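# Press the gauge pin on the magnet-marked post

## Task

On the checking fixture, find the post that has a yellow magnet on it. Press that post's gauge pin until it is fully home and keep it there for one second (it may spring back out afterwards). Do not disturb the other three pins, and do not move the magnet.

## Robot and tools

Robot: two UR20-style arms, left_arm and right_arm, each ending in a Robotiq 2F-85 two-finger gripper with a wrist camera: cam_left_wrist and cam_right_wrist, both 896x504 pixels. The camera block sits about 10 cm off the last joint's axis, toward the gripper's +x side, and turns with it.

Frames. Scene frame: origin at table-top height, halfway between the nominal bases; +z up, +x out over the table, left_arm on the +y side (these names do not match image left or right). Calibrated bases: left_arm at (+0.060, +0.928, 0) m, right_arm at (-0.064, -0.817, 0) m, each with only a tiny yaw. Every pose, velocity and Hand target that a result prints for an arm is in that arm's own base frame. Gripper axes: the fingers point along +z and open and close along y. end_effector_position is the spot between the pads when they are shut; the fingertips stick out about 19 mm past it when closed and 6 mm when fully open. Printed positions can be a few centimetres off.

execute_actions(actions, cameras). actions is a list of actions; each action is a table of up to 15 rows, each row lasting one 1/30 s step; if there are fewer rows, the last row is held until the action has lasted 15 steps (0.5 s). Every row is one flat list of 18 numbers in [-1, 1] covering both arms: left dx, dy, dz, rx, ry, rz, gripper position, force_limit, speed, then the same nine for the right arm. The six pose numbers are offsets, not poses: they are measured along the Hand target's own axes from the Hand target as it stood when that action began, and every row of the action counts from that same start. So sending the same offset in the next action moves the arm further. Scale: 1.0 equals 0.6 m or 180 degrees; rx, ry, rz form one rotation vector. All six at 0 re-asks for the current Hand target. Gripper position: +1 fully open (85 mm), about -0.8 pads touch, -1 squeezes until blocked. force_limit and speed run from -1 to +1 (speed about 20, 85, 150 mm/s at -1, 0, +1); both start at +1. To leave a gripper unchanged, repeat the three numbers last sent, since 0 is itself a command. cameras picks images: omitted/null/["all"] gives all, [] none.

move(target, speed, blend, stop_force, zero, blocking, cameras). target is one 18-number row as above, or up to 15 such rows; each row's pose numbers are offsets from the Hand targets at the move's start, never from the previous row. The gripper travels a straight line there. speed: top speed in m/s, 0.002 to 4.2, default 0.25 (turn rate up to twice that in rad/s); one number or one per target. blend: corner rounding radius in m for lists. stop_force: 6 to 120 N, one value for both arms; an arm's path ends once its wrist sensor feels that much push against its travel, then it backs off slightly and holds. Do not use it when the gripper rotates, or when moving an arm away from something it is pressing on. zero (only with stop_force): true re-zeros moving arms before the move; false keeps the old zero. blocking=false returns after about 0.5 s while the move continues (not allowed with stop_force). The result adds a "move:" line: done, off_target, moving, held or fault, plus limits=paced (pose clipped) or limits=held (steps withheld). Paths do not avoid obstacles or the other arm.

wait(seconds, 0 to 10): lets time pass with the last commands held. stop(): brakes a running move. zoom_image(camera, region): region [x0, y0, x1, y1] in image pixels, at most 504x504, from the newest image of cam_left_wrist or cam_right_wrist. zero_wrist_force(arm): tares that arm's wrist sensor. read_manual(section): licence text only. finished_scene(scene): ends the current scene; give its number.

Result lines: Hand target (the commanded pose your next offsets start from), end_effector_position and end_effector_quat_wxyz, velocities (omitted when Joint velocities reads "within noise"), Joint positions and Joint torques (whole drive output, positive toward larger joint angle), Wrist force and Wrist torque in the end effector's axes (a push on a surface shows as force from the surface into the arm), plus a third line with the peak since the last one shown; Tool commands; object_status (0 moving, 1 blocked while opening, 2 blocked while closing, i.e. gripping, 3 reached the asked position); position_measured in counts (3 open, about 78 = 60 mm, 130 = 40 mm, 180 = 20 mm, 230 pads touching). Action calls also list some per-step positions. MOTOR HOT and OVER-TEMPERATURE FAULT warn of heating.

Cautions. The arms are stiff: aiming even slightly beyond a firm contact can trigger a fault, which freezes that arm for 10 s. Faults come from about 150 N (plus or minus 25) of outside force or from joint torque limits (wrist joints 98.4 N m). Press the pin slowly with a modest stop_force, with the fingers closed so the tips push straight along the pin, hold about a second, then withdraw in a separate move without stop_force. Fast contacts hit harder. Orientation commands are clipped to 32 degrees from the current one per step. Keep paths away from an arm's own base and keep the arms clear of each other; a hard contact between them can end the scene. Don't touch the magnet or the other pins, and never let anything fall off the table. Long pushing or stretched poses heat motors.

Each tool is called in YAML: its name, and indented under it one key for each argument.

## Session

execute_actions:
  actions: []

Scene clock: 0.00 s.
left_arm: end_effector_position=(+0.6452, +0.5338, +0.3687) position_measured=3 object_status=3 end_effector_quat_wxyz=(+0.054, +0.895, -0.431, +0.101) | right_arm: end_effector_position=(+1.0094, -0.4085, +0.1239) position_measured=3 object_status=3 end_effector_quat_wxyz=(+0.497, -0.362, -0.574, -0.541)
Joint positions: left_arm=[0.541 -1.507 2.094 -2.179 -1.799 -1.706] | right_arm=[2.693 -2.576 -1.22 -2.623 2.507 -0.374]
Joint velocities: within noise
Joint torques (N m): no reading
Motor temperatures (°C): left_arm=[24 36 26 39 35 34] | right_arm=[29 36 36 38 34 39]
Wrist force (N): no reading
Wrist torque (N m): no reading
Wrist force, peak (N): no reading
Hand target: left_arm +0.6452, +0.5338, +0.3687; +0.054, +0.895, -0.431, +0.101 | right_arm +1.0094, -0.4085, +0.1239; +0.497, -0.362, -0.574, -0.541
Tool commands: left_gripper/position=+1.0 left_gripper/force_limit=+1.0 left_gripper/speed=+1.0 right_gripper/position=+1.0 right_gripper/force_limit=+1.0 right_gripper/speed=+1.0

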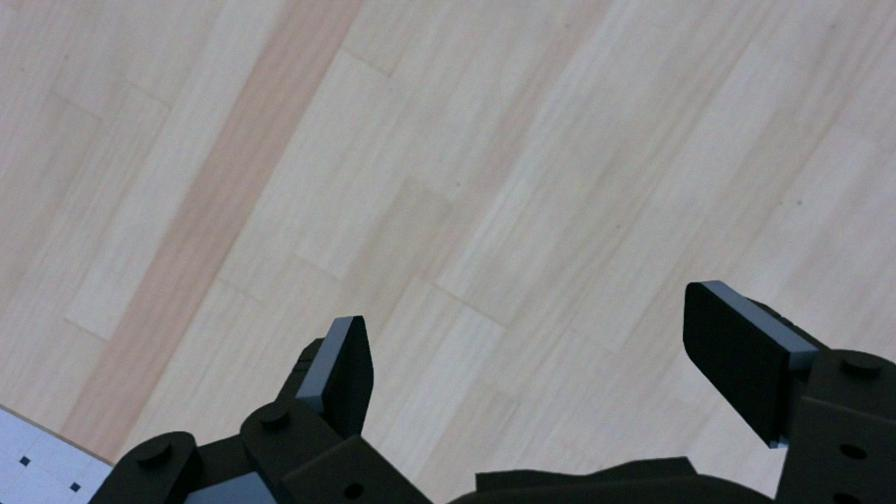

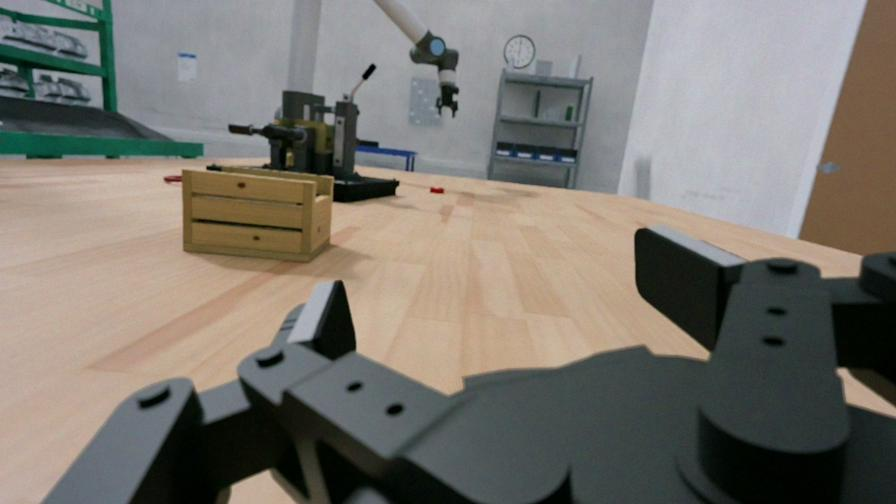

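zoom_image:
  camera: "cam_right_wrist"
  region: [160, 50, 460, 270]

zoom_image:
  camera: "cam_left_wrist"
  region: [0, 380, 200, 504]

Scaled by 1.680 from the camera's 896x504 image, which has a finer 1280x720 frame.

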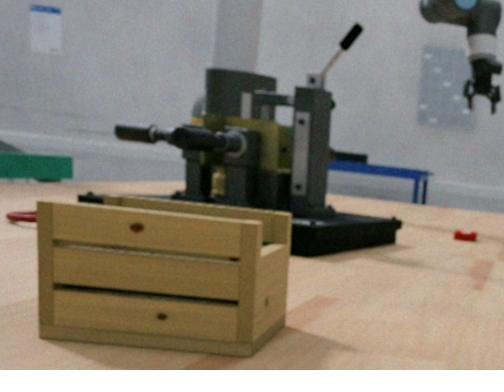

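Scaled by 2.520 from the camera's 896x504 image, which has a finer 1280x720 frame.

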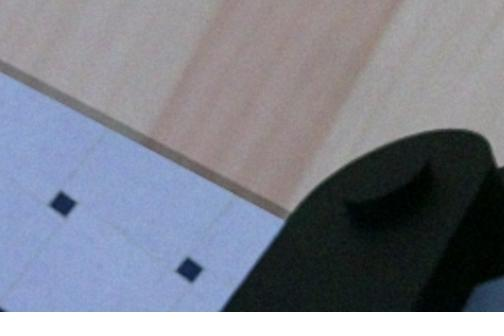

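move:
  target: [0.985,0.4075,-0.1615,-0.0543,-0.0023,0.2327,1,1,1,0,0,0,0,0,0,1,1,1]
  speed: 0.4

Scene clock: 3.70 s.
left_arm: end_effector_position=(+0.8006, -0.0500, +0.5993) position_measured=3 object_status=3 end_effector_quat_wxyz=(+0.087, +0.675, -0.729, +0.074) | right_arm: end_effector_position=(+1.0094, -0.4085, +0.1239) position_measured=3 object_status=3 end_effector_quat_wxyz=(+0.497, -0.362, -0.574, -0.541)
Joint positions: left_arm=[-0.219 -1.667 1.904 -1.83 -1.799 -1.716] | right_arm=[2.693 -2.576 -1.22 -2.623 2.507 -0.374]
Joint velocities: within noise
Joint torques (N m): left_arm=[-23.3 -43.24 -136.24 -5.87 4.24 2.67] | right_arm=[1.42 244.3 74.38 -2.85 0.79 0.21]
Motor temperatures (°C): left_arm=[24 36 26 39 35 34] | right_arm=[29 36 36 38 34 39]
Wrist force (N): left_arm=[0.1 -0.8 0.0] | right_arm=[0.2 0.1 0.5]
Wrist torque (N m): left_arm=[-0.10 -0.04 -0.02] | right_arm=[0.01 -0.04 0.00]
Wrist force, peak (N): left_arm=[4.3 -1.8 -0.5] | right_arm=[0.0 0.4 0.5]
Hand target: left_arm +0.8007, -0.0502, +0.5994; +0.087, +0.675, -0.729, +0.074 | right_arm +1.0094, -0.4085, +0.1239; +0.497, -0.362, -0.574, -0.541
Off the commanded pose: left_arm 0.000 m, 0 deg | right_arm 0.000 m, 0 deg.
move: done
camera_calibration:
cam_left_wrist: T_world_to_cam=[[-0.979094, 0.202805, -0.0156638, 0.820176], [0.200507, 0.97522, 0.0935012, -0.144607], [0.0342382, 0.0884058, -0.995496, 0.699642], [0, 0, 0, 1]] pos_world=[0.808069, -0.0871645, 0.722859]

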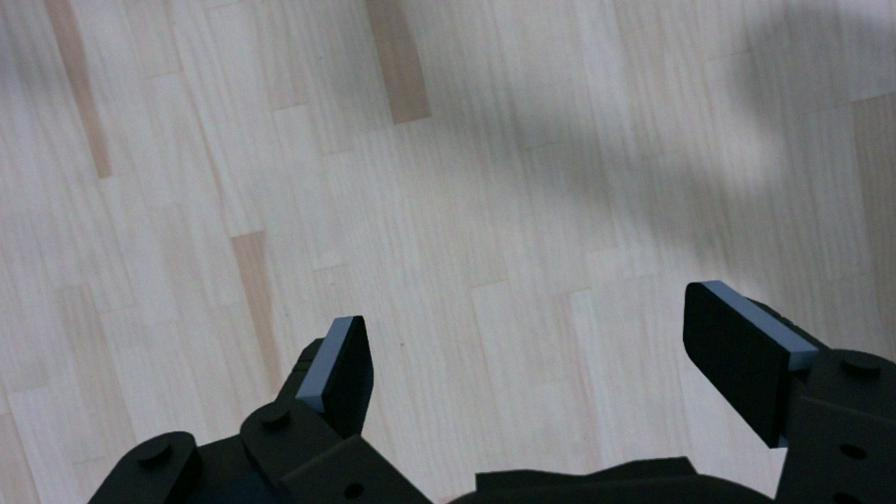

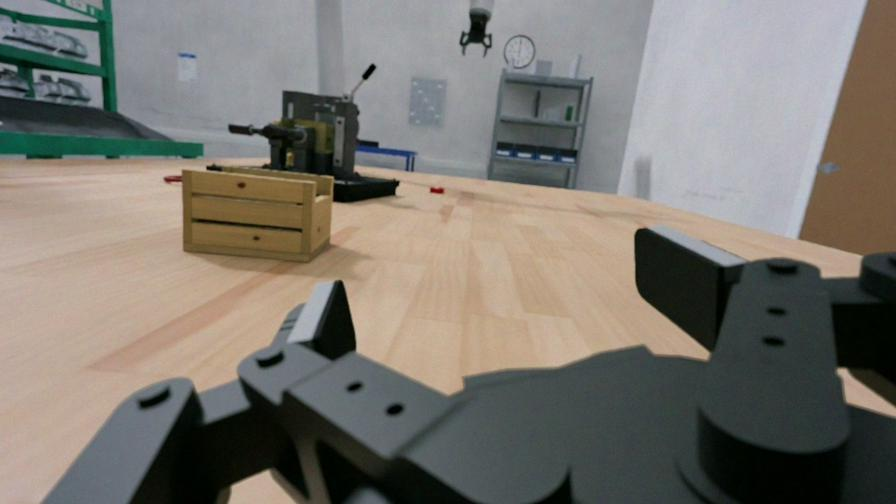

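move:
  target: [0.968,0.51,0.145,-0.0441,-0.0019,0.1894,1,1,1,0,0,0,0,0,0,1,1,1]
  speed: 0.4

Scene clock: 6.27 s.
left_arm: end_effector_position=(+0.4506, -0.6098, +0.6493) position_measured=3 object_status=3 end_effector_quat_wxyz=(-0.105, -0.425, +0.898, -0.044) | right_arm: end_effector_position=(+1.0094, -0.4085, +0.1239) position_measured=3 object_status=3 end_effector_quat_wxyz=(+0.497, -0.362, -0.574, -0.541)
Joint positions: left_arm=[-1.107 -1.756 1.921 -1.822 -1.784 -1.999] | right_arm=[2.693 -2.576 -1.22 -2.623 2.507 -0.374]
Joint velocities: within noise
Joint torques (N m): left_arm=[-11.83 -41.4 -129.56 -13.01 4.36 -4.04] | right_arm=[-0.72 247.22 75.07 -2.06 1.67 0.91]
Motor temperatures (°C): left_arm=[24 36 26 39 35 34] | right_arm=[29 36 36 38 34 39]
Wrist force (N): left_arm=[0.4 -0.2 -0.6] | right_arm=[0.4 0.2 0.4]
Wrist torque (N m): left_arm=[-0.05 -0.09 -0.02] | right_arm=[0.04 -0.07 0.00]
Wrist force, peak (N): left_arm=[4.7 -1.0 0.7] | right_arm=[0.1 0.5 0.5]
Hand target: left_arm +0.4505, -0.6100, +0.6493; -0.105, -0.425, +0.898, -0.044 | right_arm +1.0094, -0.4085, +0.1239; +0.497, -0.362, -0.574, -0.541
Off the commanded pose: left_arm 0.000 m, 0 deg | right_arm 0.000 m, 0 deg.
move: done
camera_calibration:
cam_left_wrist: T_world_to_cam=[[-0.685597, 0.727811, -0.0157131, 0.779817], [0.72371, 0.683751, 0.0934208, 0.0534314], [0.0787366, 0.0526773, -0.995503, 0.769056], [0, 0, 0, 1]] pos_world=[0.435419, -0.644605, 0.772859]

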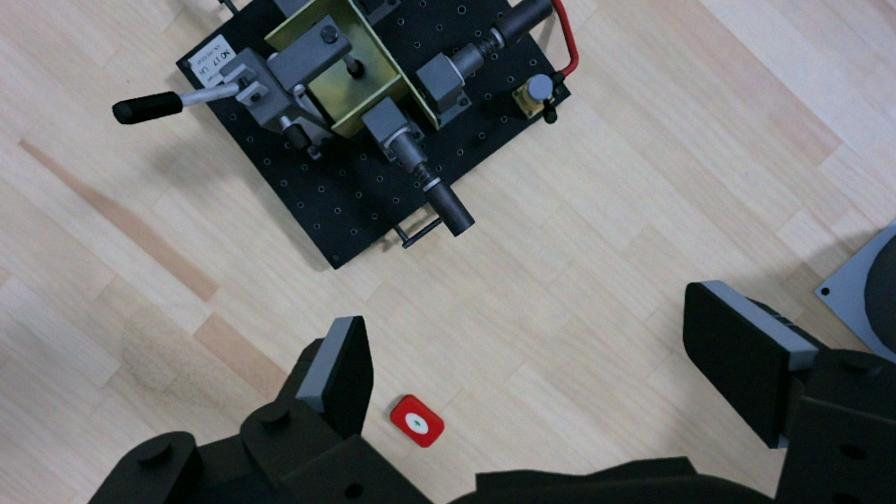

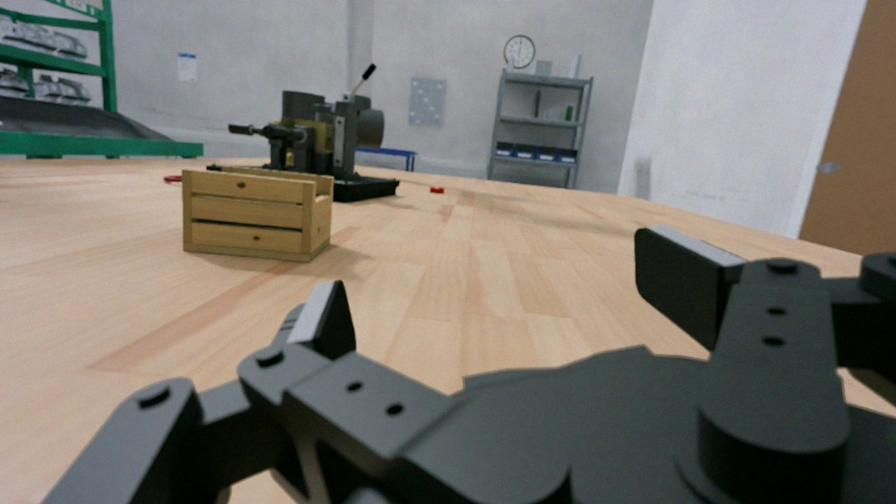

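move:
  target: [0.3,-0.1,0,0,0,0,1,1,1,0,0,0,0,0,0,1,1,1]
  speed: 0.3
  cameras: ["cam_left_wrist"]

zoom_image:
  camera: "cam_left_wrist"
  region: [150, 0, 654, 420]

Scene clock: 7.80 s.
left_arm: end_effector_position=(+0.3858, -0.7836, +0.6895) position_measured=3 object_status=3 end_effector_quat_wxyz=(-0.105, -0.425, +0.898, -0.044) | right_arm: end_effector_position=(+1.0094, -0.4085, +0.1239) position_measured=3 object_status=3 end_effector_quat_wxyz=(+0.497, -0.362, -0.574, -0.541)
Joint positions: left_arm=[-1.269 -1.636 1.771 -1.824 -1.767 -2.164] | right_arm=[2.693 -2.576 -1.22 -2.623 2.507 -0.374]
Joint velocities: within noise
Joint torques (N m): left_arm=[-11.21 -60.73 -138.36 -7.04 4.73 -4.86] | right_arm=[1.38 254.88 74.4 -1.66 2 1.49]
Motor temperatures (°C): left_arm=[24 36 26 39 35 34] | right_arm=[29 36 36 38 34 39]
Wrist force (N): left_arm=[0.3 -0.6 -0.3] | right_arm=[0.0 0.1 0.0]
Wrist torque (N m): left_arm=[-0.11 -0.06 0.01] | right_arm=[0.02 0.00 -0.01]
Wrist force, peak (N): left_arm=[3.4 -1.8 -0.2] | right_arm=[0.2 0.4 0.5]
Hand target: left_arm +0.3857, -0.7838, +0.6895; -0.105, -0.425, +0.898, -0.044 | right_arm +1.0094, -0.4085, +0.1239; +0.497, -0.362, -0.574, -0.541
Off the commanded pose: left_arm 0.000 m, 0 deg | right_arm 0.000 m, 0 deg.
move: done
camera_calibration:
cam_left_wrist: T_world_to_cam=[[-0.685393, 0.728004, -0.0156831, 0.862501], [0.723904, 0.683545, 0.0934255, 0.215095], [0.0787343, 0.0526801, -0.995503, 0.823331], [0, 0, 0, 1]] pos_world=[0.37062, -0.818305, 0.813059]
Images, in order (width x height): cam_left_wrist 896x504.

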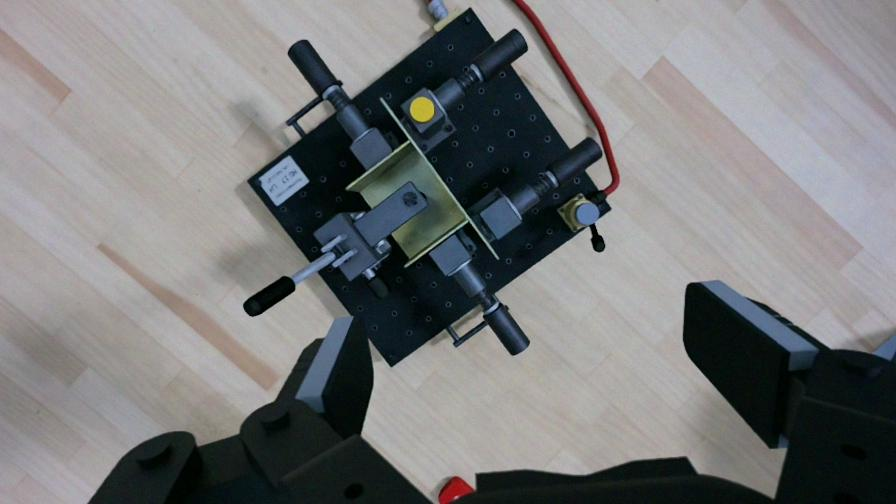

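Scaled by 1.000.

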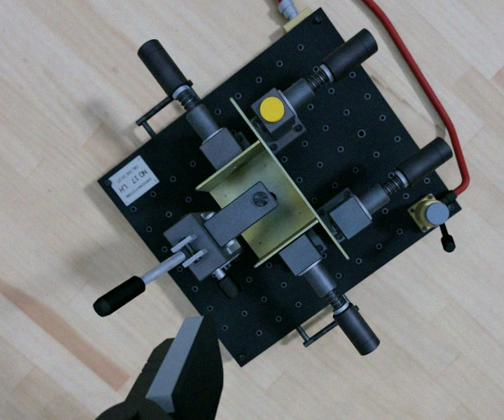

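move:
  target: [0.447,0.2953,0.2608,0.0785,-0.0399,-0.6686,-1,1,1,0,0,0,0,0,0,1,1,1]
  speed: 0.4
  cameras: ["cam_left_wrist"]

Scene clock: 13.53 s.
left_arm: end_effector_position=(+0.0597, -0.8996, +0.5997) position_measured=235 object_status=3 end_effector_quat_wxyz=(+0.000, +0.997, -0.074, +0.000) | right_arm: end_effector_position=(+1.0094, -0.4085, +0.1239) position_measured=3 object_status=3 end_effector_quat_wxyz=(+0.497, -0.362, -0.574, -0.541)
Joint positions: left_arm=[-1.729 -1.561 1.785 -1.796 -1.571 -4.724] | right_arm=[2.693 -2.576 -1.22 -2.623 2.507 -0.374]
Joint velocities: within noise
Joint torques (N m): left_arm=[-13.47 -69.29 -128.34 -6.83 0.29 -3.48] | right_arm=[0.86 254.16 74.6 -1.35 2.96 3.25]
Motor temperatures (°C): left_arm=[24 36 26 39 35 34] | right_arm=[29 36 36 37 34 39]
Wrist force (N): left_arm=[0.3 -0.3 -0.4] | right_arm=[0.0 0.3 0.3]
Wrist torque (N m): left_arm=[-0.11 -0.15 0.10] | right_arm=[0.06 -0.01 -0.01]
Wrist force, peak (N): left_arm=[-0.9 -1.7 -0.7] | right_arm=[0.3 0.7 0.4]
Hand target: left_arm +0.0597, -0.8996, +0.5997; +0.000, +0.997, -0.074, +0.000 | right_arm +1.0094, -0.4085, +0.1239; +0.497, -0.362, -0.574, -0.541
Off the commanded pose: left_arm 0.000 m, 0 deg | right_arm 0.000 m, 0 deg.
move: done
camera_calibration:
cam_left_wrist: T_world_to_cam=[[-0.272963, -0.962013, 0.00476254, -0.835173], [-0.91223, 0.260404, 0.316269, 0.122177], [-0.305495, 0.0819851, -0.948658, 0.786948], [0, 0, 0, 1]] pos_world=[0.12389, -0.899781, 0.711882]
Images, in order (width x height): cam_left_wrist 896x504.

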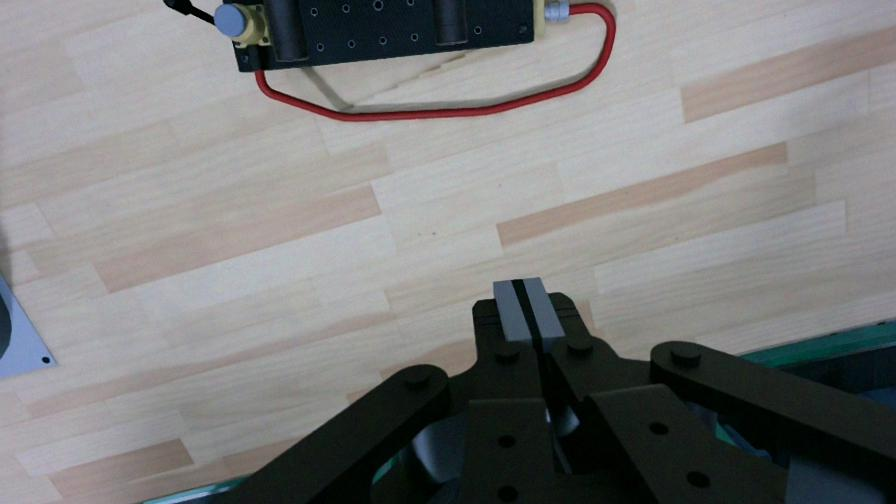

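move:
  target: [0.153,0.011,0.3,0,0,0,-1,1,1,0,0,0,0,0,0,1,1,1]
  speed: 0.25
  cameras: ["cam_left_wrist"]

Scene clock: 15.77 s.
left_arm: end_effector_position=(+0.1494, -0.9197, +0.4199) position_measured=235 object_status=3 end_effector_quat_wxyz=(+0.000, +0.997, -0.074, +0.000) | right_arm: end_effector_position=(+1.0094, -0.4085, +0.1239) position_measured=3 object_status=3 end_effector_quat_wxyz=(+0.497, -0.362, -0.574, -0.541)
Joint positions: left_arm=[-1.627 -1.45 1.929 -2.05 -1.571 -4.621] | right_arm=[2.693 -2.576 -1.22 -2.623 2.507 -0.374]
Joint velocities: within noise
Joint torques (N m): left_arm=[18.55 -94.89 -78.31 -13.01 -4.34 2.67] | right_arm=[0.53 256.05 75.35 -0.17 3.89 3.37]
Motor temperatures (°C): left_arm=[24 36 26 39 35 34] | right_arm=[29 36 36 37 34 39]
Wrist force (N): left_arm=[-0.1 0.0 0.0] | right_arm=[0.5 0.5 0.3]
Wrist torque (N m): left_arm=[-0.06 -0.10 0.01] | right_arm=[0.09 -0.08 0.00]
Wrist force, peak (N): left_arm=[-1.6 -0.3 -3.4] | right_arm=[0.5 0.5 0.3]
Hand target: left_arm +0.1495, -0.9197, +0.4197; +0.000, +0.997, -0.074, +0.000 | right_arm +1.0094, -0.4085, +0.1239; +0.497, -0.362, -0.574, -0.541
Off the commanded pose: left_arm 0.000 m, 0 deg | right_arm 0.000 m, 0 deg.
move: done
camera_calibration:
cam_left_wrist: T_world_to_cam=[[-0.272884, -0.962035, 0.00470493, -0.829148], [-0.912284, 0.260318, 0.316183, 0.266205], [-0.305404, 0.0819889, -0.948687, 0.645365], [0, 0, 0, 1]] pos_world=[0.21369, -0.919881, 0.531981]
Images, in order (width x height): cam_left_wrist 896x504.

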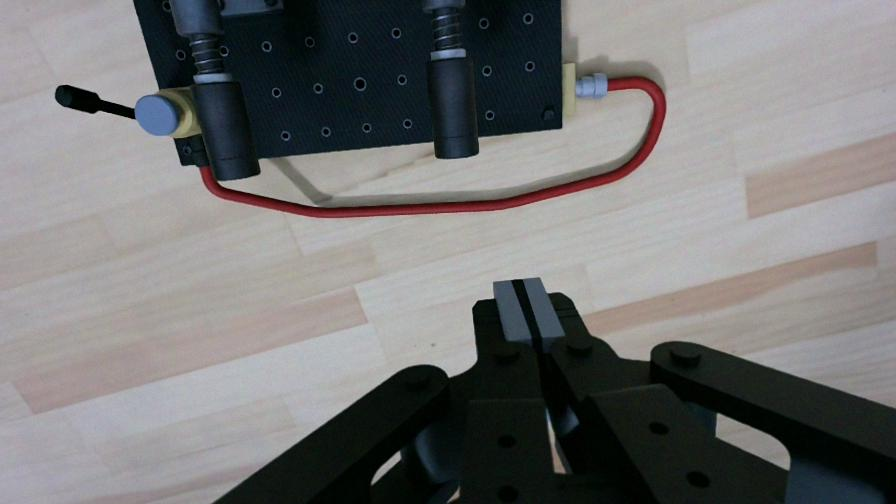

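move:
  target: [-0.084,-0.0077,0.4,0,0,0,-1,1,1,0,0,0,0,0,0,1,1,1]
  speed: 0.2
  cameras: ["cam_left_wrist","cam_right_wrist"]

zoom_image:
  camera: "cam_right_wrist"
  region: [160, 50, 460, 270]

Scene clock: 18.93 s.
left_arm: end_effector_position=(+0.1002, -0.9080, +0.1799) position_measured=235 object_status=3 end_effector_quat_wxyz=(+0.000, +0.997, -0.074, +0.000) | right_arm: end_effector_position=(+1.0094, -0.4085, +0.1239) position_measured=3 object_status=3 end_effector_quat_wxyz=(+0.497, -0.362, -0.574, -0.541)
Joint positions: left_arm=[-1.683 -1.279 2.124 -2.417 -1.571 -4.677] | right_arm=[2.693 -2.576 -1.22 -2.623 2.507 -0.374]
Joint velocities: within noise
Joint torques (N m): left_arm=[-15.26 -101.52 -53.74 -13.74 4.93 -3.41] | right_arm=[-3.75 255.65 75.69 -0.76 2.77 3.29]
Motor temperatures (°C): left_arm=[24 36 26 39 35 34] | right_arm=[29 36 36 37 34 39]
Wrist force (N): left_arm=[-0.2 0.0 -0.3] | right_arm=[0.0 0.2 0.6]
Wrist torque (N m): left_arm=[-0.09 -0.09 0.04] | right_arm=[0.03 0.00 0.00]
Wrist force, peak (N): left_arm=[0.6 0.1 -3.0] | right_arm=[0.2 0.5 0.7]
Hand target: left_arm +0.1002, -0.9080, +0.1797; +0.000, +0.997, -0.074, +0.000 | right_arm +1.0094, -0.4085, +0.1239; +0.497, -0.362, -0.574, -0.541
Off the commanded pose: left_arm 0.000 m, 0 deg | right_arm 0.000 m, 0 deg.
move: done
camera_calibration:
cam_left_wrist: T_world_to_cam=[[-0.272875, -0.962038, 0.00473078, -0.8302], [-0.912257, 0.260311, 0.316269, 0.294122], [-0.305494, 0.0819863, -0.948658, 0.4017], [0, 0, 0, 1]] pos_world=[0.16449, -0.908181, 0.291981]

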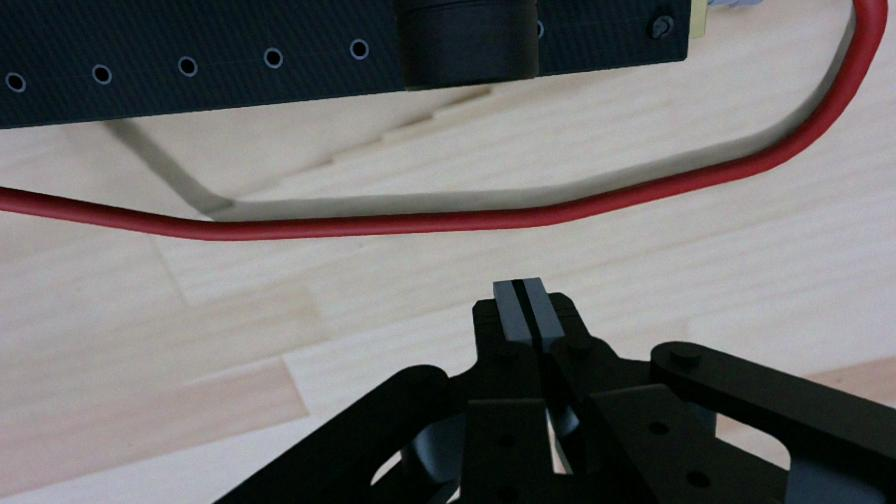

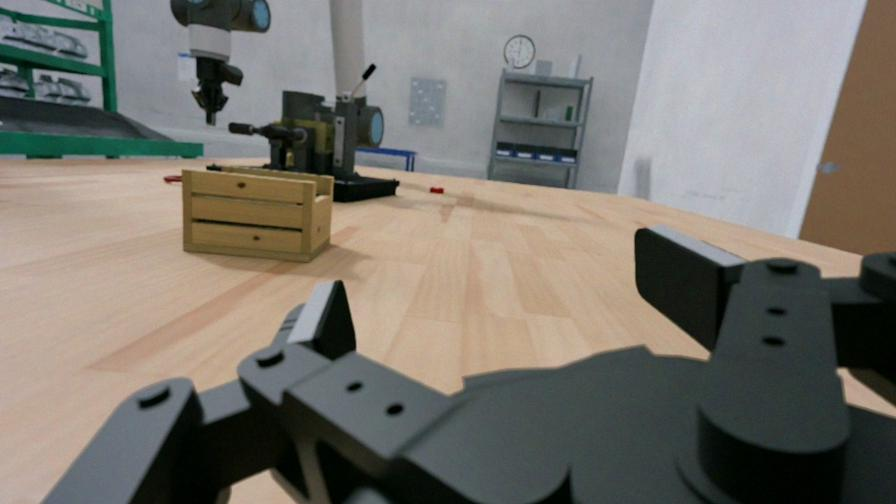

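Scaled by 1.680 from the camera's 896x504 image, which has a finer 1280x720 frame.

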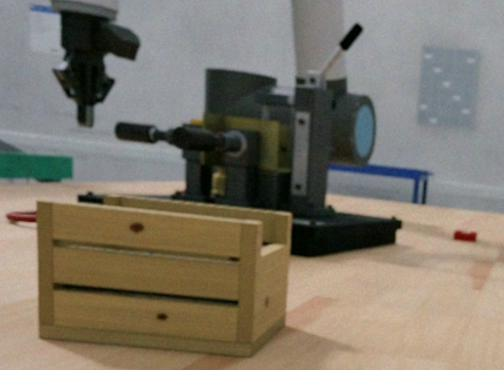

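move:
  target: [0.0488,-0.0118,0.0467,0,0,0.0122,-1,1,1,0,0,0,0,0,0,1,1,1]
  speed: 0.1
  cameras: ["cam_left_wrist","cam_right_wrist"]

zoom_image:
  camera: "cam_right_wrist"
  region: [190, 70, 340, 180]

Scene clock: 20.97 s.
left_arm: end_effector_position=(+0.1302, -0.9053, +0.1518) position_measured=235 object_status=3 end_effector_quat_wxyz=(+0.000, +0.996, -0.093, +0.000) | right_arm: end_effector_position=(+1.0094, -0.4085, +0.1239) position_measured=3 object_status=3 end_effector_quat_wxyz=(+0.497, -0.362, -0.574, -0.541)
Joint positions: left_arm=[-1.65 -1.248 2.137 -2.46 -1.571 -4.606] | right_arm=[2.693 -2.576 -1.22 -2.623 2.507 -0.374]
Joint velocities: within noise
Joint torques (N m): left_arm=[19.79 -112.82 -50.1 -13.15 -3.87 3.02] | right_arm=[-1.22 252.73 74.69 -0.35 3.55 3.81]
Motor temperatures (°C): left_arm=[24 36 26 39 35 34] | right_arm=[29 36 36 37 34 39]
Wrist force (N): left_arm=[0.2 -0.3 -0.3] | right_arm=[0.1 0.4 0.3]
Wrist torque (N m): left_arm=[-0.16 -0.12 0.04] | right_arm=[0.07 -0.01 0.00]
Wrist force, peak (N): left_arm=[-1.4 0.0 -0.7] | right_arm=[0.4 0.6 0.3]
Hand target: left_arm +0.1302, -0.9053, +0.1517; +0.000, +0.996, -0.093, +0.000 | right_arm +1.0094, -0.4085, +0.1239; +0.497, -0.362, -0.574, -0.541
Off the commanded pose: left_arm 0.000 m, 0 deg | right_arm 0.000 m, 0 deg.
move: done
camera_calibration:
cam_left_wrist: T_world_to_cam=[[-0.309402, -0.95092, 0.00470947, -0.804472], [-0.901719, 0.294959, 0.316072, 0.359636], [-0.301948, 0.0935466, -0.948724, 0.393965], [0, 0, 0, 1]] pos_world=[0.194343, -0.90792, 0.263881]

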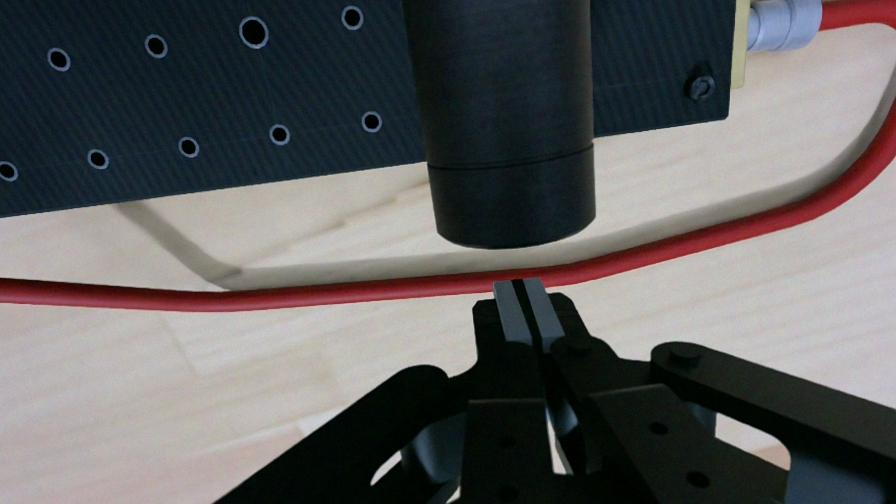

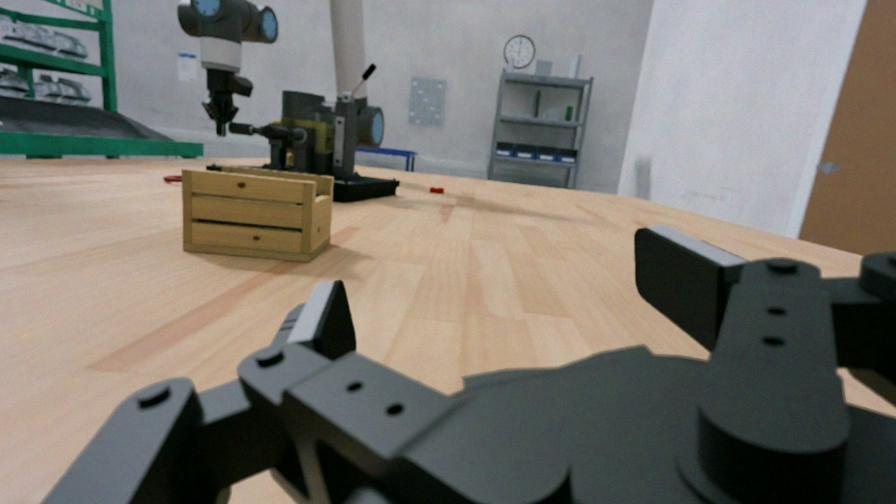

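Scaled by 3.360 from the camera's 896x504 image, which has a finer 1280x720 frame.

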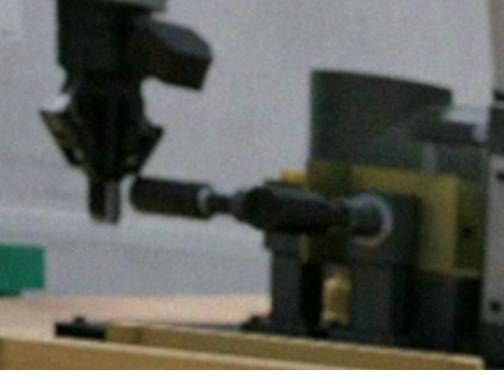

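move:
  target: [0,0,-0.01,0,0,0,-1,1,1,0,0,0,0,0,0,1,1,1]
  speed: 0.1
  cameras: []

move:
  target: [0.1,0,0,0,0,0,-1,1,1,0,0,0,0,0,0,1,1,1]
  speed: 0.02
  stop_force: 60

zoom_image:
  camera: "cam_right_wrist"
  region: [190, 70, 340, 180]

Scene clock: 22.13 s.
left_arm: end_effector_position=(+0.1302, -0.9053, +0.1575) position_measured=235 object_status=3 end_effector_quat_wxyz=(+0.000, +0.996, -0.093, +0.000) | right_arm: end_effector_position=(+1.0094, -0.4085, +0.1239) position_measured=3 object_status=3 end_effector_quat_wxyz=(+0.497, -0.362, -0.574, -0.541)
Joint positions: left_arm=[-1.649 -1.254 2.134 -2.451 -1.571 -4.605] | right_arm=[2.693 -2.576 -1.22 -2.623 2.507 -0.374]
Joint velocities: within noise
Joint torques (N m): left_arm=[18.34 -157.19 -94.35 -5.39 -5.1 2.44] | right_arm=[-2.82 252.88 74.91 -1.07 3.11 3.31]
Motor temperatures (°C): left_arm=[24 36 26 39 35 34] | right_arm=[29 36 36 37 34 39]
Wrist force (N): left_arm=[-0.1 0.1 -0.3] | right_arm=[-0.1 0.5 0.4]
Wrist torque (N m): left_arm=[-0.08 -0.06 0.04] | right_arm=[0.09 0.01 0.00]
Wrist force, peak (N): left_arm=[0.0 0.1 -0.6] | right_arm=[-0.1 0.5 0.4]
Hand target: left_arm +0.1302, -0.9053, +0.1577; +0.000, +0.996, -0.093, +0.000 | right_arm +1.0094, -0.4085, +0.1239; +0.497, -0.362, -0.574, -0.541
Off the commanded pose: left_arm 0.000 m, 0 deg | right_arm 0.000 m, 0 deg.
move: done
No camera images: "cameras" was empty.

Scene clock: 25.60 s.
left_arm: end_effector_position=(+0.1725, -0.9132, +0.1577) position_measured=235 object_status=3 end_effector_quat_wxyz=(+0.000, +0.996, -0.093, +0.000) | right_arm: end_effector_position=(+1.0094, -0.4085, +0.1239) position_measured=3 object_status=3 end_effector_quat_wxyz=(+0.497, -0.362, -0.574, -0.541)
Joint positions: left_arm=[-1.602 -1.241 2.113 -2.443 -1.571 -4.558] | right_arm=[2.693 -2.576 -1.22 -2.623 2.507 -0.374]
Joint velocities: within noise
Joint torques (N m): left_arm=[25.62 -169.57 -56.05 -11.48 17.08 -4.34] | right_arm=[-7.65 252.08 75.87 -0.49 3.73 3.85]
Motor temperatures (°C): left_arm=[24 36 26 39 35 34] | right_arm=[29 36 36 37 34 39]
Wrist force (N): left_arm=[-49.1 6.8 4.6] | right_arm=[0.1 0.2 0.5]
Wrist torque (N m): left_arm=[0.00 1.01 -0.28] | right_arm=[0.03 -0.01 0.00]
Wrist force, peak (N): left_arm=[-112.4 -13.8 -20.7] | right_arm=[0.1 0.3 0.8]
Hand target: left_arm +0.1724, -0.9132, +0.1577; +0.000, +0.996, -0.093, +0.000 (not the last commanded pose) | right_arm +1.0094, -0.4085, +0.1239; +0.497, -0.362, -0.574, -0.541
Off the commanded pose: left_arm 0.017 m, 0 deg | right_arm 0.000 m, 0 deg.
move: contact (left_arm)
camera_calibration:
cam_left_wrist: T_world_to_cam=[[-0.309534, -0.950877, 0.00469033, -0.798849], [-0.901635, 0.295064, 0.316216, 0.398282], [-0.302066, 0.0936505, -0.948676, 0.413184], [0, 0, 0, 1]] pos_world=[0.236643, -0.91582, 0.269781]

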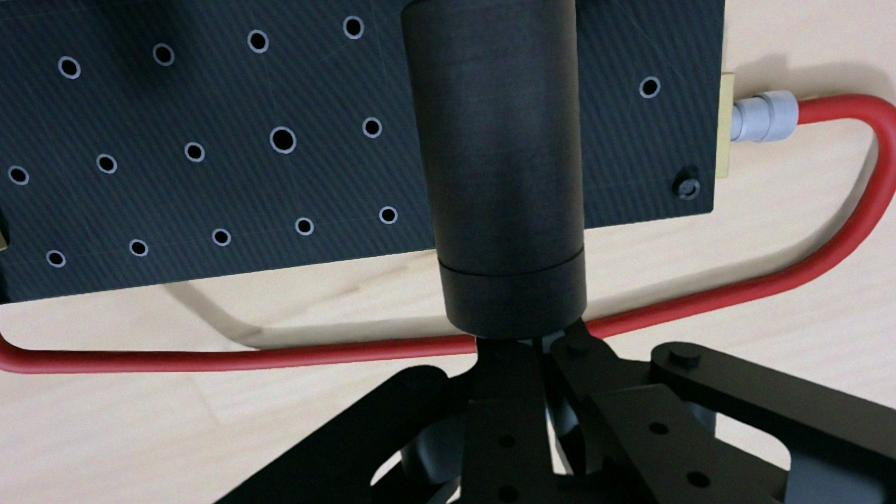

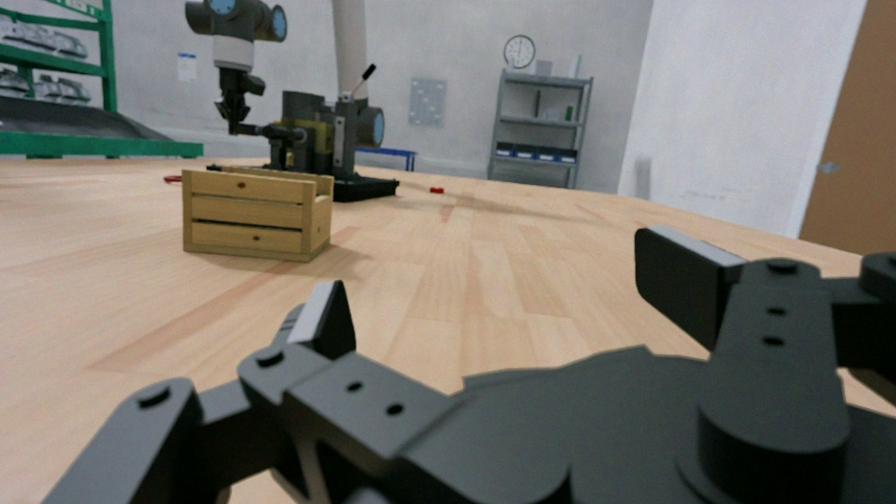

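Scaled by 3.360 from the camera's 896x504 image, which has a finer 1280x720 frame.

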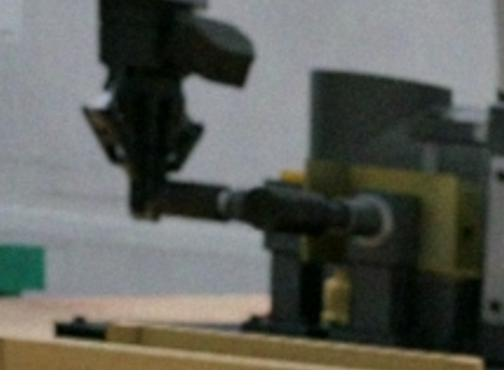

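move:
  target: [0.0016,0,0,0,0,0,-1,1,1,0,0,0,0,0,0,1,1,1]
  speed: 0.005
  cameras: ["cam_left_wrist"]

wait:
  seconds: 1
  cameras: ["cam_left_wrist","cam_right_wrist"]

zoom_image:
  camera: "cam_right_wrist"
  region: [230, 100, 310, 160]

Scene clock: 26.60 s.
left_arm: end_effector_position=(+0.1731, -0.9133, +0.1577) position_measured=235 object_status=3 end_effector_quat_wxyz=(+0.000, +0.996, -0.093, +0.000) | right_arm: end_effector_position=(+1.0094, -0.4085, +0.1239) position_measured=3 object_status=3 end_effector_quat_wxyz=(+0.497, -0.362, -0.574, -0.541)
Joint positions: left_arm=[-1.601 -1.241 2.113 -2.443 -1.571 -4.557] | right_arm=[2.693 -2.576 -1.22 -2.623 2.507 -0.374]
Joint velocities: within noise
Joint torques (N m): left_arm=[121.83 -110.34 -108.42 -10.46 37.19 3.89] | right_arm=[-6.45 258.93 74.73 -0.81 2.76 3.46]
Motor temperatures (°C): left_arm=[24 36 26 39 35 34] | right_arm=[29 36 36 37 34 39]
Wrist force (N): left_arm=[-131.5 3.1 -4.8] | right_arm=[0.1 0.3 0.5]
Wrist torque (N m): left_arm=[-0.01 3.11 -0.98] | right_arm=[0.05 -0.02 0.00]
Wrist force, peak (N): left_arm=[-131.5 3.1 -4.8] | right_arm=[0.2 0.5 0.5]
Hand target: left_arm +0.1734, -0.9134, +0.1577; +0.000, +0.996, -0.093, +0.000 | right_arm +1.0094, -0.4085, +0.1239; +0.497, -0.362, -0.574, -0.541
Off the commanded pose: left_arm 0.000 m, 0 deg | right_arm 0.000 m, 0 deg.
move: done
camera_calibration:
cam_left_wrist: T_world_to_cam=[[-0.309677, -0.950831, 0.00464007, -0.798637], [-0.901486, 0.295151, 0.316558, 0.398894], [-0.302362, 0.0938476, -0.948562, 0.413624], [0, 0, 0, 1]] pos_world=[0.237343, -0.91592, 0.269781]
Images, in order (width x height): cam_left_wrist 896x504.

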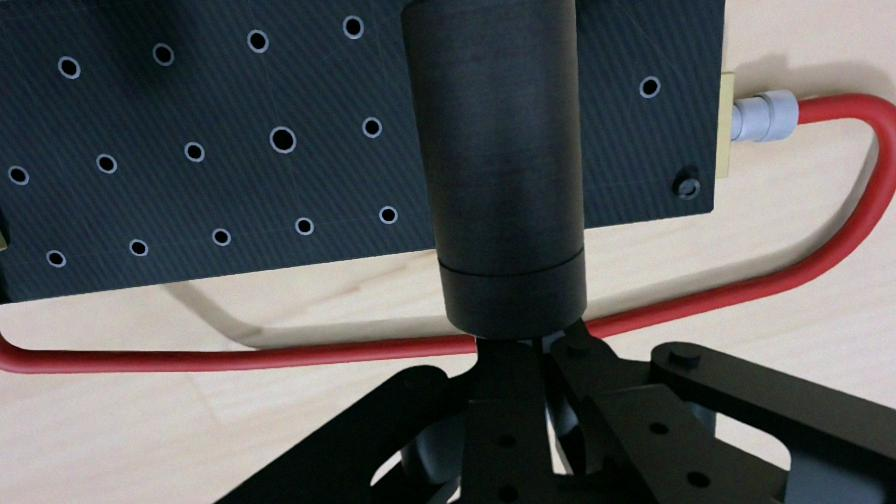

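Scene clock: 27.17 s.
left_arm: end_effector_position=(+0.1724, -0.9132, +0.1576) position_measured=235 object_status=3 end_effector_quat_wxyz=(+0.000, +0.996, -0.093, -0.001) end_effector_velocity=(-0.023, +0.006, -0.002) end_effector_angular_velocity=(+0.004, +0.010, +0.024) | right_arm: end_effector_position=(+1.0094, -0.4085, +0.1239) position_measured=3 object_status=3 end_effector_quat_wxyz=(+0.497, -0.362, -0.574, -0.541)
Joint positions: left_arm=[-1.601 -1.241 2.113 -2.443 -1.573 -4.557] | right_arm=[2.693 -2.576 -1.22 -2.623 2.507 -0.374]
Joint velocities: left_arm=[-0.022 -0.006 0.012 -0.003 -0.01 -0.046] | right_arm=[within noise]
Joint torques (N m): left_arm=[-5.43 -171.2 -38.02 -19.33 16.22 -9.34] | right_arm=[-4.2 254.12 75.05 -1.21 3.58 3.56]
Motor temperatures (°C): left_arm=[24 36 26 39 35 34] | right_arm=[29 36 36 37 34 39]
Wrist force (N): left_arm=[-85.1 -6.3 -7.7] | right_arm=[0.1 0.3 0.3]
Wrist torque (N m): left_arm=[-0.21 1.95 -0.73] | right_arm=[0.05 -0.01 -0.01]
Wrist force, peak (N): left_arm=[-158.2 -7.9 -16.3] | right_arm=[-0.1 0.5 0.5]
Hand target: left_arm +0.1724, -0.9132, +0.1576; +0.000, +0.996, -0.093, -0.001 (not the last commanded pose) | right_arm +1.0094, -0.4085, +0.1239; +0.497, -0.362, -0.574, -0.541
Tool commands: left_gripper/position=-1.0 left_gripper/force_limit=+1.0 left_gripper/speed=+1.0 right_gripper/position=+1.0 right_gripper/force_limit=+1.0 right_gripper/speed=+1.0
Off the commanded pose: left_arm 0.001 m, 0 deg | right_arm 0.000 m, 0 deg.
FORCE FAULT: contact force on the left arm reached its limit, and that arm stopped. The contact can be on any part of that arm, not only on its tool. That arm ran no command of this call. That arm is still stopped at the end of this call. That arm stays stopped for about 10 more seconds. Until then a move that you send moves the other arm only, and its call returns only when the move has ended. Once the stop has ended, the next robot result says so. If the stop ends while you think or write, that arm runs what you send next, counted from a new Hand target: where the arm stands when the stop ends. While its stop runs, that arm takes no new command, but its gripper still runs the gripper command that each later call begins with. Until it ends, the stop uses up actions while you think or wait. An arm that is not stopped still takes commands.
wait: 0.57 of 1 s (a fault stop ended it); at rest by 0.17 s
camera_calibration:
cam_left_wrist: T_world_to_cam=[[-0.309515, -0.950882, 0.00490833, -0.798949], [-0.901108, 0.294953, 0.317817, 0.397868], [-0.303654, 0.093946, -0.948139, 0.413663], [0, 0, 0, 1]] pos_world=[0.236846, -0.915921, 0.269683]

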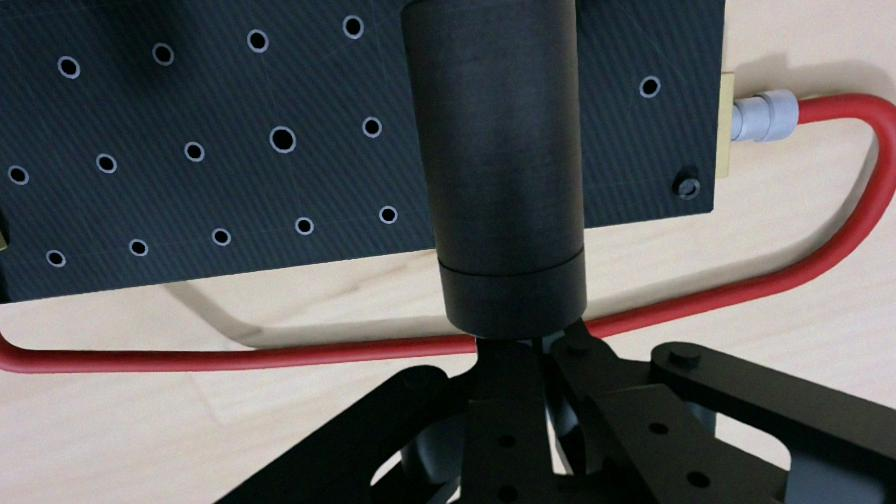

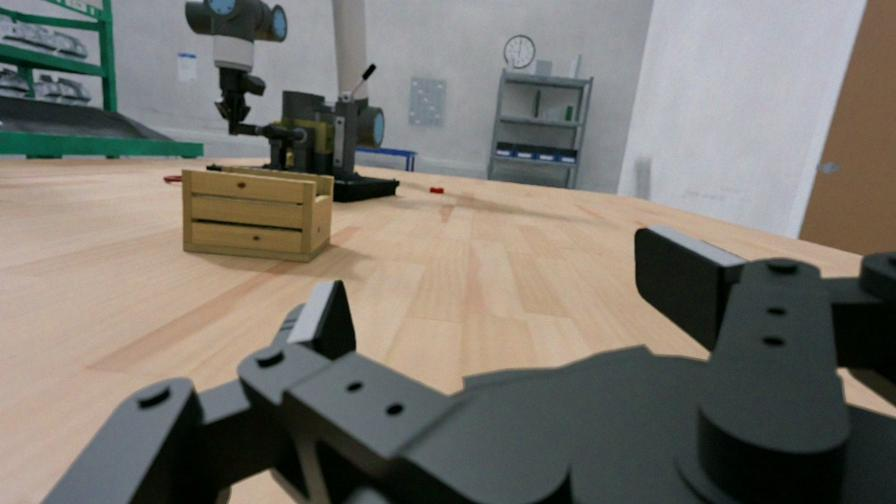

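Scaled by 6.300 from the camera's 896x504 image, which has a finer 1280x720 frame.

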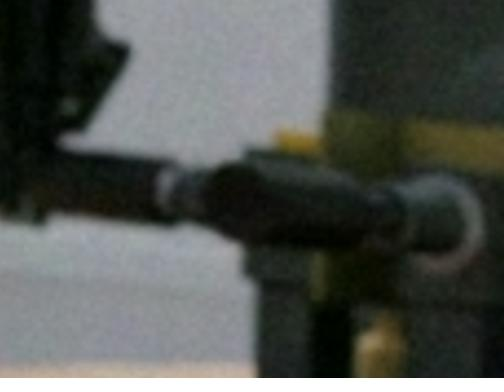

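wait:
  seconds: 10
  cameras: []

wait:
  seconds: 1
  cameras: []

Scene clock: 37.37 s.
left_arm: end_effector_position=(+0.1709, -0.9129, +0.1575) position_measured=235 object_status=3 end_effector_quat_wxyz=(+0.000, +0.996, -0.092, -0.001) | right_arm: end_effector_position=(+1.0094, -0.4085, +0.1239) position_measured=3 object_status=3 end_effector_quat_wxyz=(+0.497, -0.362, -0.574, -0.541)
Joint positions: left_arm=[-1.603 -1.242 2.114 -2.444 -1.573 -4.561] | right_arm=[2.693 -2.576 -1.22 -2.623 2.507 -0.374]
Joint velocities: within noise
Joint torques (N m): left_arm=[8.92 -142.68 -77.12 -10.09 1.4 1.06] | right_arm=[-8.72 254.01 76.1 -0.52 3.5 3.4]
Motor temperatures (°C): left_arm=[24 36 26 39 35 34] | right_arm=[28 36 36 37 34 39]
Wrist force (N): left_arm=[-14.9 6.5 -0.5] | right_arm=[0.2 -0.1 0.2]
Wrist torque (N m): left_arm=[1.08 0.72 -0.03] | right_arm=[-0.03 -0.03 -0.01]
Wrist force, peak (N): left_arm=[-19.1 0.8 -1.5] | right_arm=[0.3 0.4 0.6]
Hand target: left_arm +0.1709, -0.9129, +0.1575; +0.000, +0.996, -0.092, -0.001 (not the last commanded pose) | right_arm +1.0094, -0.4085, +0.1239; +0.497, -0.362, -0.574, -0.541
Tool commands: left_gripper/position=-1.0 left_gripper/force_limit=+1.0 left_gripper/speed=+1.0 right_gripper/position=+1.0 right_gripper/force_limit=+1.0 right_gripper/speed=+1.0
Off the commanded pose: left_arm 0.003 m, 0 deg | right_arm 0.000 m, 0 deg.
FORCE FAULT, CONTINUED: the left arm's stop, for the force fault that an earlier result reported, is over. The rest of the stop counts as 20 of the actions that you can send in this scene. During its stop the left arm's controller moved it back a little. That arm's target is now where it stood when the stop ended, not its last command. That arm accepts commands again.
wait: 10.00 s; at rest from the start
No camera images: "cameras" was empty.

Scene clock: 38.37 s.
left_arm: end_effector_position=(+0.1709, -0.9129, +0.1575) position_measured=235 object_status=3 end_effector_quat_wxyz=(+0.000, +0.996, -0.092, -0.001) | right_arm: end_effector_position=(+1.0094, -0.4085, +0.1239) position_measured=3 object_status=3 end_effector_quat_wxyz=(+0.497, -0.362, -0.574, -0.541)
Joint positions: left_arm=[-1.603 -1.242 2.114 -2.444 -1.573 -4.561] | right_arm=[2.693 -2.576 -1.22 -2.623 2.507 -0.374]
Joint velocities: within noise
Joint torques (N m): left_arm=[-1.43 -142.1 -74.72 -9.66 0.45 -1.03] | right_arm=[-6.48 257.56 77.14 -0.56 3.58 4.3]
Motor temperatures (°C): left_arm=[24 36 26 39 35 34] | right_arm=[28 36 36 37 34 39]
Wrist force (N): left_arm=[-15.3 6.5 -0.4] | right_arm=[0.1 0.3 0.1]
Wrist torque (N m): left_arm=[1.08 0.80 -0.03] | right_arm=[0.05 -0.02 0.00]
Wrist force, peak (N): left_arm=[-15.3 6.6 -0.5] | right_arm=[0.4 0.4 0.3]
Hand target: left_arm +0.1709, -0.9129, +0.1575; +0.000, +0.996, -0.092, -0.001 (not the last commanded pose) | right_arm +1.0094, -0.4085, +0.1239; +0.497, -0.362, -0.574, -0.541
Tool commands: left_gripper/position=-1.0 left_gripper/force_limit=+1.0 left_gripper/speed=+1.0 right_gripper/position=+1.0 right_gripper/force_limit=+1.0 right_gripper/speed=+1.0
Off the commanded pose: left_arm 0.003 m, 0 deg | right_arm 0.000 m, 0 deg.
wait: 1.00 s; at rest by 0.17 s
No camera images: "cameras" was empty.

move:
  target: [0.01,0,0,0,0,0,-1,1,1,0,0,0,0,0,0,1,1,1]
  speed: 0.005
  stop_force: 15
  cameras: []

wait:
  seconds: 1.3
  cameras: []

Scene clock: 39.70 s.
left_arm: end_effector_position=(+0.1723, -0.9131, +0.1575) position_measured=235 object_status=3 end_effector_quat_wxyz=(+0.000, +0.996, -0.092, -0.001) | right_arm: end_effector_position=(+1.0094, -0.4085, +0.1239) position_measured=3 object_status=3 end_effector_quat_wxyz=(+0.497, -0.362, -0.574, -0.541)
Joint positions: left_arm=[-1.602 -1.241 2.113 -2.443 -1.573 -4.559] | right_arm=[2.693 -2.576 -1.22 -2.623 2.507 -0.374]
Joint velocities: within noise
Joint torques (N m): left_arm=[4.67 -141.96 -69.17 -16.99 15.46 -4.25] | right_arm=[-2.4 255.6 75.49 -0.63 3.25 4.09]
Motor temperatures (°C): left_arm=[24 36 26 39 35 34] | right_arm=[28 36 36 37 34 39]
Wrist force (N): left_arm=[-38.0 -1.5 -3.7] | right_arm=[-0.1 0.4 0.1]
Wrist torque (N m): left_arm=[0.96 1.38 -0.32] | right_arm=[0.07 0.02 0.00]
Wrist force, peak (N): left_arm=[-45.4 1.3 -6.3] | right_arm=[0.3 0.5 0.4]
Hand target: left_arm +0.1723, -0.9131, +0.1575; +0.000, +0.996, -0.092, -0.001 (not the last commanded pose) | right_arm +1.0094, -0.4085, +0.1239; +0.497, -0.362, -0.574, -0.541
Off the commanded pose: left_arm 0.005 m, 0 deg | right_arm 0.000 m, 0 deg.
move: contact (left_arm)
No camera images: "cameras" was empty.

Scene clock: 41.00 s.
left_arm: end_effector_position=(+0.1723, -0.9131, +0.1575) position_measured=235 object_status=3 end_effector_quat_wxyz=(+0.000, +0.996, -0.092, -0.001) | right_arm: end_effector_position=(+1.0094, -0.4085, +0.1239) position_measured=3 object_status=3 end_effector_quat_wxyz=(+0.497, -0.362, -0.574, -0.541)
Joint positions: left_arm=[-1.602 -1.241 2.113 -2.443 -1.573 -4.56] | right_arm=[2.693 -2.576 -1.22 -2.623 2.507 -0.374]
Joint velocities: within noise
Joint torques (N m): left_arm=[2.77 -154.01 -58.79 -12.5 13.82 -3.29] | right_arm=[-9.18 253.09 76.84 -1.21 3.36 4.18]
Motor temperatures (°C): left_arm=[24 36 26 39 35 34] | right_arm=[28 36 36 37 34 39]
Wrist force (N): left_arm=[-34.1 3.2 -6.3] | right_arm=[-0.2 -0.2 0.1]
Wrist torque (N m): left_arm=[1.09 1.25 -0.24] | right_arm=[-0.04 0.04 -0.01]
Wrist force, peak (N): left_arm=[-37.8 -1.9 -3.4] | right_arm=[0.1 0.3 0.6]
Hand target: left_arm +0.1723, -0.9131, +0.1575; +0.000, +0.996, -0.092, -0.001 (not the last commanded pose) | right_arm +1.0094, -0.4085, +0.1239; +0.497, -0.362, -0.574, -0.541
Tool commands: left_gripper/position=-1.0 left_gripper/force_limit=+1.0 left_gripper/speed=+1.0 right_gripper/position=+1.0 right_gripper/force_limit=+1.0 right_gripper/speed=+1.0
Off the commanded pose: left_arm 0.005 m, 0 deg | right_arm 0.000 m, 0 deg.
wait: 1.30 s; at rest by 0.17 s
No camera images: "cameras" was empty.


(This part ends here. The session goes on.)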